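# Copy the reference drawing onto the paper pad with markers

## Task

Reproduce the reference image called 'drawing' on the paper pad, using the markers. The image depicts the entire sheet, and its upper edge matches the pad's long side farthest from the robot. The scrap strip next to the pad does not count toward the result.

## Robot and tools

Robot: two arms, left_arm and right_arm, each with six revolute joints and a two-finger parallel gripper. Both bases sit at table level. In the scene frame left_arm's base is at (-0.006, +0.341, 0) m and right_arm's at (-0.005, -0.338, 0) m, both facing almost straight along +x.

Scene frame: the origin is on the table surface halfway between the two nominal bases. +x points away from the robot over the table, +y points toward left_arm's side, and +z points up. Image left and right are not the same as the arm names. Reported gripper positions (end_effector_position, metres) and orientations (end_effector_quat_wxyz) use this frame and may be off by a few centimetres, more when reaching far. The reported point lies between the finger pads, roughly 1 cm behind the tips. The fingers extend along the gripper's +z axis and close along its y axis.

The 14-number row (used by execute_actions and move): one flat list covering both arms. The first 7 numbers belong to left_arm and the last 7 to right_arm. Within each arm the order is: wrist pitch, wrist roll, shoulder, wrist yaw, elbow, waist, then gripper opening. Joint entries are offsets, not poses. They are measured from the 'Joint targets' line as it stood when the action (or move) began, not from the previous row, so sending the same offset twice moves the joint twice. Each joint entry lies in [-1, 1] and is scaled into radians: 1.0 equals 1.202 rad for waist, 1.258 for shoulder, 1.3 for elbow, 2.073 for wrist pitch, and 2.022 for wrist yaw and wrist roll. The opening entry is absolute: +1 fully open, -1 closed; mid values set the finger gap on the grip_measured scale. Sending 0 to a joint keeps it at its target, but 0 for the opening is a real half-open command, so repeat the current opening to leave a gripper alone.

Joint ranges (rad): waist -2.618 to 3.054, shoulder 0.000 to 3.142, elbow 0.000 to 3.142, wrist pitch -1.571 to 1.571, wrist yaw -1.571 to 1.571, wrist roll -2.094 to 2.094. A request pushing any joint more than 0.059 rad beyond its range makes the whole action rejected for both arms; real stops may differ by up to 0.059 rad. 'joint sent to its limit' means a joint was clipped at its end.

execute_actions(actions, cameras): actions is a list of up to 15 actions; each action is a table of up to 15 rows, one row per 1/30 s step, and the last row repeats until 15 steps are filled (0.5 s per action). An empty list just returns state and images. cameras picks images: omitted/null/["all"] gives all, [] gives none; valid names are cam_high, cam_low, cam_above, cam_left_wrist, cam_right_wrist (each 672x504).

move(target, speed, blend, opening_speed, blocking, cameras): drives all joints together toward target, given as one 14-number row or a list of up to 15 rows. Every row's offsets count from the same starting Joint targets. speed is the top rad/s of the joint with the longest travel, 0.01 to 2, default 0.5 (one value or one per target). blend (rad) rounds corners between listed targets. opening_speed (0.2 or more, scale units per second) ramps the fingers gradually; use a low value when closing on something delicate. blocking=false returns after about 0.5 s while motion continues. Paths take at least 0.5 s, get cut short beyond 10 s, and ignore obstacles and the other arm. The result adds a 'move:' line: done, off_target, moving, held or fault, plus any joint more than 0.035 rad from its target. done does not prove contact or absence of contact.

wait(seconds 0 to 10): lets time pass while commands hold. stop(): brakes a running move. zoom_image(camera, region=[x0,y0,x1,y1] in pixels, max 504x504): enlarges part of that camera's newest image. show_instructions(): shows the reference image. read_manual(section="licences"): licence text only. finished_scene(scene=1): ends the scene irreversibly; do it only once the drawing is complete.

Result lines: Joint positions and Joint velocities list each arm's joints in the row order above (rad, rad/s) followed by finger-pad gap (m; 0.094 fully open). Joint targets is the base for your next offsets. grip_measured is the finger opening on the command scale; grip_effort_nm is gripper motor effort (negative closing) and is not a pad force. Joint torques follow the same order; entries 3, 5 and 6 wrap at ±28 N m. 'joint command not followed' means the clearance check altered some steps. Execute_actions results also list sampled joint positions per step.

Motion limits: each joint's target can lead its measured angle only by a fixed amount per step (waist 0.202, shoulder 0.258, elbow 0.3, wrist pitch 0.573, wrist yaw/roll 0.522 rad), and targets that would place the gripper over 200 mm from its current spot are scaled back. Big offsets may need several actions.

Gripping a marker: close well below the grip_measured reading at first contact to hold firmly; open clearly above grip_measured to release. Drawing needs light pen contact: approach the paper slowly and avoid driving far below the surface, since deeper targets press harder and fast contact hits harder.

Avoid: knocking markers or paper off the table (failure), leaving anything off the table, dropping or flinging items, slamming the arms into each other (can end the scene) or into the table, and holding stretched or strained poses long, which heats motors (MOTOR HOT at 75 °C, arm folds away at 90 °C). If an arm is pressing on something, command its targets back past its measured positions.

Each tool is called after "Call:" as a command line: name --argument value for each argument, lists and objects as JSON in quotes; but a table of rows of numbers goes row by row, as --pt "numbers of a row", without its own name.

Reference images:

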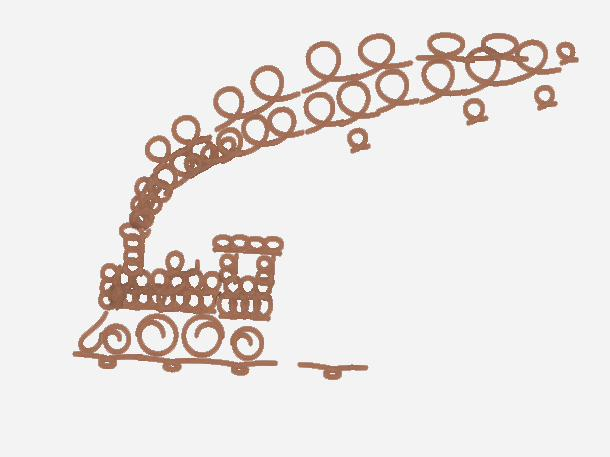

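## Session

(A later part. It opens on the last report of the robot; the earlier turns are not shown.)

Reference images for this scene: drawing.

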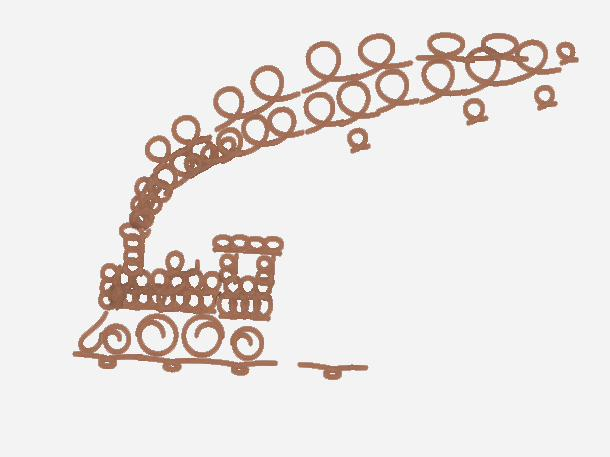

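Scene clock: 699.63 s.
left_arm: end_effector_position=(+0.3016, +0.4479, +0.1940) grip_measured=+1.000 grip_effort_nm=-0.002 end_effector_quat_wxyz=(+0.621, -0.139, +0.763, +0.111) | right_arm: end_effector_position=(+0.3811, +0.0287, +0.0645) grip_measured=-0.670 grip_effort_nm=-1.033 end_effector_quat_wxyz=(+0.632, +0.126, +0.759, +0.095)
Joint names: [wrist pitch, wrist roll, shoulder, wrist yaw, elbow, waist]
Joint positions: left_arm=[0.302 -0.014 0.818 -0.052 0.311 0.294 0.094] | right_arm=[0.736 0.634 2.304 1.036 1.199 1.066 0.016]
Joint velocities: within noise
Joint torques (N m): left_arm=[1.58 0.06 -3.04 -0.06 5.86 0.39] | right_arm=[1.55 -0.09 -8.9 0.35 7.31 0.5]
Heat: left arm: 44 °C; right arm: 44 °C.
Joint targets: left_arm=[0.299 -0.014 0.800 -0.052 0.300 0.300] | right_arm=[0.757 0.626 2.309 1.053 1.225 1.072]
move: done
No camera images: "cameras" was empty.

Call:
move --pt "0 0 0 0 0 0 1 0 0.0558 0 -0.0263 0 0.0960 -0.75" --pt "0 0 0 0 0 0 1 0 0.0720 0 -0.0331 0 0.1126 -0.75" --pt "0 0 0 0 0 0 1 -0.0410 0.0720 0 -0.0331 0 0.1126 -0.75" --pt "0 0 0 0 0 0 1 -0.0410 0.0794 0 -0.0362 0 0.1158 -0.75" --pt "0 0 0 0 0 0 1 -0.0410 0.0640 0 -0.0273 0 0.1238 -0.75" --pt "0 0 0 0 0 0 1 -0.0410 0.0423 0 -0.0182 0 0.1328 -0.75" --pt "0 0 0 0 0 0 1 -0.0412 0.0183 0 -0.0081 0 0.1387 -0.75" --pt "0 0 0 0 0 0 1 -0.0418 0.0034 0 -0.0019 0 0.1287 -0.75" --pt "0 0 0 0 0 0 1 -0.0415 0.0105 0 -0.0074 0 0.1228 -0.75" --pt "0 0 0 0 0 0 1 -0.0410 0.0271 0 -0.0143 0 0.1138 -0.75" --pt "0 0 0 0 0 0 1 -0.0410 0.0514 0 -0.0244 0 0.1058 -0.75" --pt "0 0 0 0 0 0 1 -0.0410 0.0720 0 -0.0331 0 0.1026 -0.75" --pt "0 0 0 0 0 0 1 -0.0410 0.0794 0 -0.0362 0 0.1158 -0.75" --pt "0 0 0 0 0 0 1 0 0.0794 0 -0.0362 0 0.1158 -0.75" --pt "0 0 0 0 0 0 1 0 0.0794 0 -0.0362 0 0.32 -0.75" --speed '[0.4,0.2,0.1,0.12,0.12,0.12,0.12,0.12,0.12,0.12,0.12,0.12,0.12,0.3,0.4]' --blend '[0,0,0,0.003,0.003,0.003,0.003,0.003,0.003,0.003,0.003,0.003,0,0,0]' --cameras '["cam_above"]'

Call:
zoom_image --camera "cam_above" --region '[240, 200, 420, 300]'

Call:
zoom_image --camera "cam_above" --region '[230, 280, 350, 380]'

Scene clock: 707.23 s.
left_arm: end_effector_position=(+0.3016, +0.4479, +0.1940) grip_measured=+1.000 grip_effort_nm=-0.002 end_effector_quat_wxyz=(+0.621, -0.139, +0.763, +0.111) | right_arm: end_effector_position=(+0.2042, +0.1589, +0.0612) grip_measured=-0.670 grip_effort_nm=-1.038 end_effector_quat_wxyz=(+0.566, +0.013, +0.775, +0.279)
Joint names: [wrist pitch, wrist roll, shoulder, wrist yaw, elbow, waist]
Joint positions: left_arm=[0.302 -0.014 0.818 -0.052 0.311 0.294 0.094] | right_arm=[0.737 0.784 2.304 0.973 1.199 1.463 0.016]
Joint velocities: within noise
Joint torques (N m): left_arm=[1.57 0.02 -2.93 -0.04 5.87 0.4] | right_arm=[1.58 0.02 -8.9 0.24 7.34 -0.51]
Heat: left arm: 44 °C; right arm: 44 °C.
Joint targets: left_arm=[0.299 -0.014 0.800 -0.052 0.300 0.300] | right_arm=[0.757 0.786 2.309 0.979 1.225 1.457]
move: done
Images, in order (width x height): cam_above 672x504.

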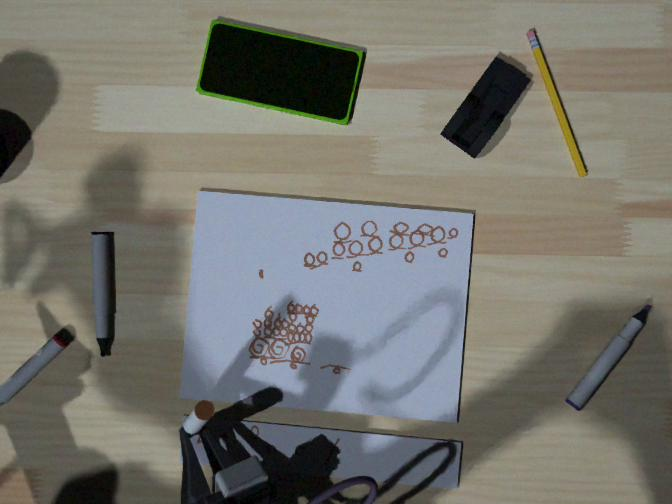

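Scaled by 2.800 from the camera's 672x504 image, which has a finer 960x720 frame.

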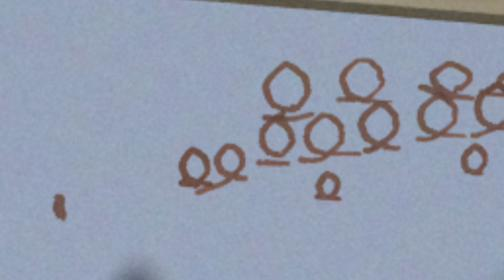

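Scaled by 4.200 from the camera's 672x504 image, which has a finer 960x720 frame.

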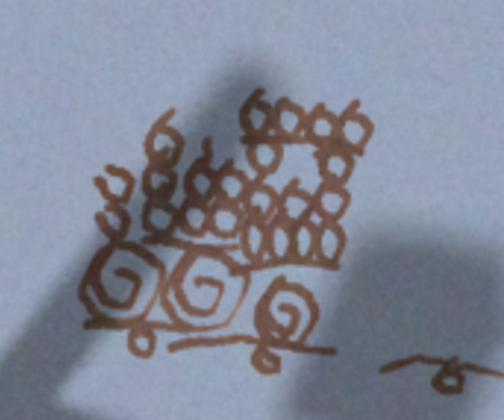

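Call:
move --pt "0 0 0 0 0 0 1 0 -0.0363 0 0.0158 0 -0.1227 -0.75" --pt "0 0 0 0 0 0 1 0 -0.0198 0 0.0078 0 -0.1437 -0.75" --pt "0 0 0 0 0 0 1 -0.0412 -0.0198 0 0.0078 0 -0.1437 -0.75" --pt "0 0 0 0 0 0 1 -0.0412 -0.0043 0 0.0013 0 -0.1447 -0.75" --pt "0 0 0 0 0 0 1 -0.0412 -0.0019 0 0.0003 0 -0.1313 -0.75" --pt "0 0 0 0 0 0 1 -0.0412 -0.0198 0 0.0113 0 -0.1249 -0.75" --pt "0 0 0 0 0 0 1 -0.0415 -0.0404 0 0.0199 0 -0.1187 -0.75" --pt "0 0 0 0 0 0 1 -0.0420 -0.0601 0 0.0282 0 -0.1154 -0.75" --pt "0 0 0 0 0 0 1 -0.0423 -0.0696 0 0.0321 0 -0.1267 -0.75" --pt "0 0 0 0 0 0 1 -0.0420 -0.0585 0 0.0240 0 -0.1319 -0.75" --pt "0 0 0 0 0 0 1 -0.0415 -0.0412 0 0.0168 0 -0.1386 -0.75" --pt "0 0 0 0 0 0 1 -0.0412 -0.0198 0 0.0078 0 -0.1437 -0.75" --pt "0 0 0 0 0 0 1 -0.0412 -0.0043 0 0.0013 0 -0.1447 -0.75" --pt "0 0 0 0 0 0 1 0 -0.0043 0 0.0013 0 -0.1447 -0.75" --speed '[0.4,0.2,0.1,0.12,0.12,0.12,0.12,0.12,0.12,0.12,0.12,0.12,0.12,0.3]' --blend '[0,0,0,0.003,0.003,0.003,0.003,0.003,0.003,0.003,0.003,0.003,0,0]' --cameras '[]'

Scene clock: 714.63 s.
left_arm: end_effector_position=(+0.3016, +0.4479, +0.1940) grip_measured=+1.000 grip_effort_nm=-0.002 end_effector_quat_wxyz=(+0.621, -0.139, +0.763, +0.111) | right_arm: end_effector_position=(+0.2876, +0.1140, +0.0615) grip_measured=-0.670 grip_effort_nm=-1.033 end_effector_quat_wxyz=(+0.591, +0.078, +0.771, +0.224)
Joint names: [wrist pitch, wrist roll, shoulder, wrist yaw, elbow, waist]
Joint positions: left_arm=[0.302 -0.014 0.818 -0.052 0.311 0.294 0.094] | right_arm=[0.736 0.775 2.304 0.981 1.199 1.289 0.016]
Joint velocities: within noise
Joint torques (N m): left_arm=[1.61 0.06 -3.08 -0.09 5.97 0.43] | right_arm=[1.57 0.03 -8.9 0.19 7.34 -0.54]
Heat: left arm: 44 °C; right arm: 44 °C.
Joint targets: left_arm=[0.299 -0.014 0.800 -0.052 0.300 0.300] | right_arm=[0.757 0.777 2.309 0.982 1.225 1.283]
move: done
No camera images: "cameras" was empty.

Call:
move --pt "0 0 0 0 0 0 1 0 0.0589 0 -0.0219 0 -0.0215 -0.75" --pt "0 0 0 0 0 0 1 0 0.0431 0 -0.0145 0 -0.0016 -0.75" --pt "0 0 0 0 0 0 1 -0.0425 0.0431 0 -0.0145 0 -0.0016 -0.75" --pt "0 0 0 0 0 0 1 -0.0415 0.0126 0 -0.0017 0 0.0078 -0.75" --pt "0 0 0 0 0 0 1 -0.0412 -0.0179 0 0.0110 0 0.0131 -0.75" --pt "0 0 0 0 0 0 1 -0.0418 -0.0484 0 0.0237 0 0.0174 -0.75" --pt "0 0 0 0 0 0 1 -0.0430 -0.0788 0 0.0365 0 0.0226 -0.75" --pt "0 0 0 0 0 0 1 0 -0.0788 0 0.0365 0 0.0226 -0.75" --speed '[0.3,0.2,0.1,0.15,0.15,0.15,0.15,0.3]' --blend '[0,0,0,0.003,0.003,0.003,0,0]' --cameras '[]'

Scene clock: 719.50 s.
left_arm: end_effector_position=(+0.3016, +0.4479, +0.1940) grip_measured=+1.000 grip_effort_nm=-0.002 end_effector_quat_wxyz=(+0.621, -0.139, +0.763, +0.111) | right_arm: end_effector_position=(+0.2838, +0.1089, +0.0646) grip_measured=-0.670 grip_effort_nm=-1.038 end_effector_quat_wxyz=(+0.617, +0.033, +0.769, +0.165)
Joint names: [wrist pitch, wrist roll, shoulder, wrist yaw, elbow, waist]
Joint positions: left_arm=[0.302 -0.014 0.818 -0.052 0.311 0.294 0.094] | right_arm=[0.736 0.627 2.304 1.039 1.199 1.304 0.016]
Joint velocities: within noise
Joint torques (N m): left_arm=[1.55 0.04 -3.21 -0.05 5.9 0.34] | right_arm=[1.55 -0.09 -8.88 0.35 7.31 0.5]
Heat: left arm: 44 °C; right arm: 44 °C.
Joint targets: left_arm=[0.299 -0.014 0.800 -0.052 0.300 0.300] | right_arm=[0.757 0.618 2.309 1.056 1.225 1.310]
move: done
No camera images: "cameras" was empty.

Call:
move --pt "0 0 0 0 0 0 1 0 0.0773 0 -0.0359 0 -0.0610 -0.75" --pt "0 0 0 0 0 0 1 0 0.1015 0 -0.0460 0 -0.0444 -0.75" --pt "0 0 0 0 0 0 1 -0.0412 0.1015 0 -0.0460 0 -0.0444 -0.75" --pt "0 0 0 0 0 0 1 -0.0414 0.1124 0 -0.0506 0 -0.0416 -0.75" --pt "0 0 0 0 0 0 1 -0.0412 0.1027 0 -0.0430 0 -0.0340 -0.75" --pt "0 0 0 0 0 0 1 -0.0412 0.0854 0 -0.0358 0 -0.0235 -0.75" --pt "0 0 0 0 0 0 1 -0.0412 0.0591 0 -0.0248 0 -0.0130 -0.75" --pt "0 0 0 0 0 0 1 -0.0420 0.0309 0 -0.0130 0 -0.0054 -0.75" --pt "0 0 0 0 0 0 1 -0.0427 0.0083 0 -0.0036 0 -0.0026 -0.75" --pt "0 0 0 0 0 0 1 -0.0430 -0.0026 0 0.0010 0 -0.0154 -0.75" --pt "0 0 0 0 0 0 1 -0.0427 0.0071 0 -0.0066 0 -0.0230 -0.75" --pt "0 0 0 0 0 0 1 -0.0418 0.0244 0 -0.0138 0 -0.0335 -0.75" --pt "0 0 0 0 0 0 1 -0.0412 0.0507 0 -0.0248 0 -0.0440 -0.75" --pt "0 0 0 0 0 0 1 -0.0412 0.0789 0 -0.0366 0 -0.0516 -0.75" --pt "0 0 0 0 0 0 1 -0.0412 0.1015 0 -0.0460 0 -0.0544 -0.75" --speed '[0.4,0.2,0.1,0.12,0.12,0.12,0.12,0.12,0.12,0.12,0.12,0.12,0.12,0.12,0.12]' --blend '[0,0,0,0.003,0.003,0.003,0.003,0.003,0.003,0.003,0.003,0.003,0.003,0.003,0]' --cameras '[]'

Scene clock: 727.40 s.
left_arm: end_effector_position=(+0.3016, +0.4479, +0.1940) grip_measured=+1.000 grip_effort_nm=-0.002 end_effector_quat_wxyz=(+0.621, -0.139, +0.763, +0.111) | right_arm: end_effector_position=(+0.3033, +0.1006, +0.0535) grip_measured=-0.670 grip_effort_nm=-1.033 end_effector_quat_wxyz=(+0.584, +0.098, +0.778, +0.210)
Joint names: [wrist pitch, wrist roll, shoulder, wrist yaw, elbow, waist]
Joint positions: left_arm=[0.302 -0.014 0.818 -0.052 0.311 0.294 0.094] | right_arm=[0.688 0.822 2.304 0.973 1.199 1.251 0.016]
Joint velocities: within noise
Joint torques (N m): left_arm=[1.58 0.06 -3.03 -0.04 6 0.32] | right_arm=[1.24 0 -8.9 0.11 7.34 -0.58]
Heat: left arm: 44 °C; right arm: 44 °C.
Joint targets: left_arm=[0.299 -0.014 0.800 -0.052 0.300 0.300] | right_arm=[0.672 0.823 2.309 0.963 1.225 1.245]
move: done
No camera images: "cameras" was empty.

Call:
move --pt "0 0 0 0 0 0 1 0 0.0041 0 -0.0018 0 0.0176 -0.75" --pt "0 0 0 0 0 0 1 0 -0.0183 0 0.0111 0 0.0283 -0.75" --pt "0 0 0 0 0 0 1 0 -0.0447 0 0.0222 0 0.0377 -0.75" --pt "0 0 0 0 0 0 1 -0.0004 -0.0676 0 0.0317 0 0.0424 -0.75" --pt "0 0 0 0 0 0 1 -0.0006 -0.0784 0 0.0364 0 0.0312 -0.75" --pt "0 0 0 0 0 0 1 -0.0004 -0.0694 0 0.0290 0 0.0259 -0.75" --pt "0 0 0 0 0 0 1 0 -0.0556 0 0.0232 0 0.0193 -0.75" --pt "0 0 0 0 0 0 1 0 -0.0383 0 0.0160 0 0.0143 -0.75" --pt "0 0 0 0 0 0 1 0 -0.0260 0 0.0109 0 0.0129 -0.75" --pt "0 0 0 0 0 0 1 0.0412 -0.0260 0 0.0109 0 0.0129 -0.75" --speed '[0.12,0.12,0.12,0.12,0.12,0.12,0.12,0.12,0.12,0.3]' --blend '[0.003,0.003,0.003,0.003,0.003,0.003,0.003,0.003,0,0]' --cameras '[]'

Scene clock: 731.33 s.
left_arm: end_effector_position=(+0.3016, +0.4479, +0.1940) grip_measured=+1.000 grip_effort_nm=-0.002 end_effector_quat_wxyz=(+0.621, -0.139, +0.763, +0.111) | right_arm: end_effector_position=(+0.2982, +0.1072, +0.0624) grip_measured=-0.670 grip_effort_nm=-1.038 end_effector_quat_wxyz=(+0.595, +0.086, +0.769, +0.215)
Joint names: [wrist pitch, wrist roll, shoulder, wrist yaw, elbow, waist]
Joint positions: left_arm=[0.302 -0.014 0.818 -0.052 0.311 0.294 0.094] | right_arm=[0.736 0.768 2.304 0.984 1.201 1.267 0.016]
Joint velocities: within noise
Joint torques (N m): left_arm=[1.61 0.04 -3.07 -0.04 5.96 0.35] | right_arm=[1.56 0.03 -8.92 0.19 7.13 -0.54]
Heat: left arm: 44 °C; right arm: 44 °C.
Joint targets: left_arm=[0.299 -0.014 0.800 -0.052 0.300 0.300] | right_arm=[0.757 0.771 2.309 0.985 1.225 1.260]
move: done
No camera images: "cameras" was empty.

Call:
move --pt "0 0 0 0 0 0 1 0 -0.0100 0 0.0047 0 -0.0481 -0.75" --pt "0 0 0 0 0 0 1 0 0.0062 0 -0.0021 0 -0.0315 -0.75" --pt "0 0 0 0 0 0 1 -0.0420 0.0062 0 -0.0021 0 -0.0315 -0.75" --pt "0 0 0 0 0 0 1 -0.0420 0.0136 0 -0.0052 0 -0.0283 -0.75" --pt "0 0 0 0 0 0 1 -0.0420 -0.0018 0 0.0037 0 -0.0203 -0.75" --pt "0 0 0 0 0 0 1 -0.0420 -0.0235 0 0.0128 0 -0.0113 -0.75" --pt "0 0 0 0 0 0 1 -0.0423 -0.0475 0 0.0229 0 -0.0054 -0.75" --pt "0 0 0 0 0 0 1 -0.0430 -0.0624 0 0.0291 0 -0.0154 -0.75" --pt "0 0 0 0 0 0 1 -0.0425 -0.0553 0 0.0236 0 -0.0213 -0.75" --pt "0 0 0 0 0 0 1 -0.0420 -0.0387 0 0.0167 0 -0.0303 -0.75" --pt "0 0 0 0 0 0 1 -0.0420 -0.0144 0 0.0066 0 -0.0383 -0.75" --pt "0 0 0 0 0 0 1 -0.0420 0.0062 0 -0.0021 0 -0.0415 -0.75" --pt "0 0 0 0 0 0 1 -0.0420 0.0136 0 -0.0052 0 -0.0283 -0.75" --pt "0 0 0 0 0 0 1 0 0.0136 0 -0.0052 0 -0.0283 -0.75" --speed '[0.4,0.2,0.1,0.12,0.12,0.12,0.12,0.12,0.12,0.12,0.12,0.12,0.12,0.3]' --blend '[0,0,0,0.003,0.003,0.003,0.003,0.003,0.003,0.003,0.003,0.003,0,0]' --cameras '[]'

Scene clock: 738.77 s.
left_arm: end_effector_position=(+0.3016, +0.4479, +0.1940) grip_measured=+1.000 grip_effort_nm=-0.002 end_effector_quat_wxyz=(+0.621, -0.139, +0.763, +0.111) | right_arm: end_effector_position=(+0.3179, +0.0945, +0.0618) grip_measured=-0.670 grip_effort_nm=-1.038 end_effector_quat_wxyz=(+0.595, +0.111, +0.767, +0.213)
Joint names: [wrist pitch, wrist roll, shoulder, wrist yaw, elbow, waist]
Joint positions: left_arm=[0.302 -0.014 0.818 -0.052 0.311 0.294 0.094] | right_arm=[0.736 0.796 2.304 0.973 1.201 1.22 0.016]
Joint velocities: within noise
Joint torques (N m): left_arm=[1.58 -0.02 -3.03 -0.06 5.82 0.46] | right_arm=[1.59 0.02 -8.91 0.19 7.13 0.51]
Heat: left arm: 44 °C; right arm: 44 °C.
Joint targets: left_arm=[0.299 -0.014 0.800 -0.052 0.300 0.300] | right_arm=[0.757 0.798 2.309 0.974 1.225 1.227]
move: done
No camera images: "cameras" was empty.

Call:
move --pt "0 0 0 0 0 0 1 0 0.0241 0 -0.0101 0 -0.0279 -0.75" --pt "0 0 0 0 0 0 1 0 0.0403 0 -0.0169 0 -0.0113 -0.75" --pt "0 0 0 0 0 0 1 -0.0425 0.0403 0 -0.0169 0 -0.0113 -0.75" --pt "0 0 0 0 0 0 1 -0.0430 0.0477 0 -0.0200 0 -0.0081 -0.75" --pt "0 0 0 0 0 0 1 -0.0422 0.0323 0 -0.0111 0 -0.0001 -0.75" --pt "0 0 0 0 0 0 1 -0.0420 0.0106 0 -0.0020 0 0.0089 -0.75" --pt "0 0 0 0 0 0 1 -0.0420 -0.0134 0 0.0081 0 0.0148 -0.75" --pt "0 0 0 0 0 0 1 -0.0420 -0.0283 0 0.0143 0 0.0048 -0.75" --pt "0 0 0 0 0 0 1 -0.0420 -0.0212 0 0.0088 0 -0.0011 -0.75" --pt "0 0 0 0 0 0 1 -0.0420 -0.0046 0 0.0019 0 -0.0101 -0.75" --pt "0 0 0 0 0 0 1 -0.0420 0.0197 0 -0.0082 0 -0.0181 -0.75" --pt "0 0 0 0 0 0 1 -0.0425 0.0403 0 -0.0169 0 -0.0213 -0.75" --pt "0 0 0 0 0 0 1 -0.0430 0.0477 0 -0.0200 0 -0.0081 -0.75" --pt "0 0 0 0 0 0 1 0 0.0477 0 -0.0200 0 -0.0081 -0.75" --pt "0 0 0 0 0 0 1 0.02 0.0239 0 -0.0100 0 0.25 -0.75" --speed '[0.4,0.2,0.1,0.12,0.12,0.12,0.12,0.12,0.12,0.12,0.12,0.12,0.12,0.3,0.5]' --blend '[0,0,0,0.003,0.003,0.003,0.003,0.003,0.003,0.003,0.003,0.003,0,0,0]' --cameras '["cam_above"]'

Call:
zoom_image --camera "cam_above" --region '[220, 290, 350, 380]'

Scene clock: 745.13 s.
left_arm: end_effector_position=(+0.3016, +0.4479, +0.1940) grip_measured=+1.000 grip_effort_nm=-0.002 end_effector_quat_wxyz=(+0.621, -0.139, +0.763, +0.111) | right_arm: end_effector_position=(+0.1658, +0.1803, +0.0669) grip_measured=-0.670 grip_effort_nm=-1.038 end_effector_quat_wxyz=(+0.535, +0.015, +0.771, +0.345)
Joint names: [wrist pitch, wrist roll, shoulder, wrist yaw, elbow, waist]
Joint positions: left_arm=[0.302 -0.014 0.818 -0.052 0.311 0.294 0.094] | right_arm=[0.778 0.858 2.304 0.938 1.201 1.533 0.016]
Joint velocities: within noise
Joint torques (N m): left_arm=[1.63 0.03 -3.11 -0.05 6.05 0.47] | right_arm=[1.59 -0.11 -8.94 0.34 7.16 -0.5]
Heat: left arm: 44 °C; right arm: 44 °C.
Joint targets: left_arm=[0.299 -0.014 0.800 -0.052 0.300 0.300] | right_arm=[0.798 0.847 2.309 0.954 1.225 1.527]
move: done
Images, in order (width x height): cam_above 672x504.

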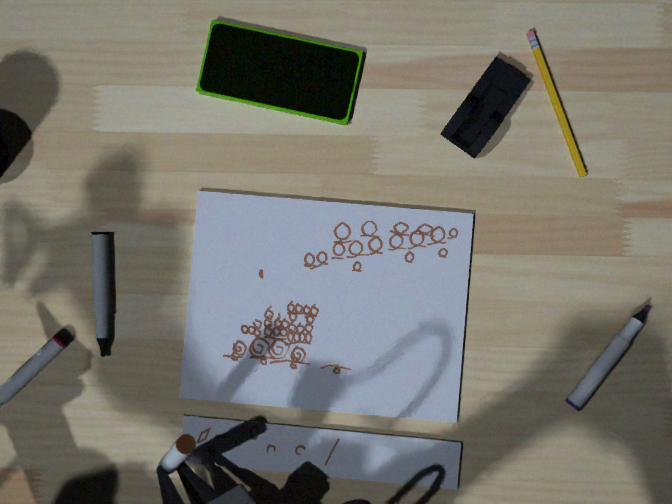

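Scaled by 3.877 from the camera's 672x504 image, which has a finer 960x720 frame.

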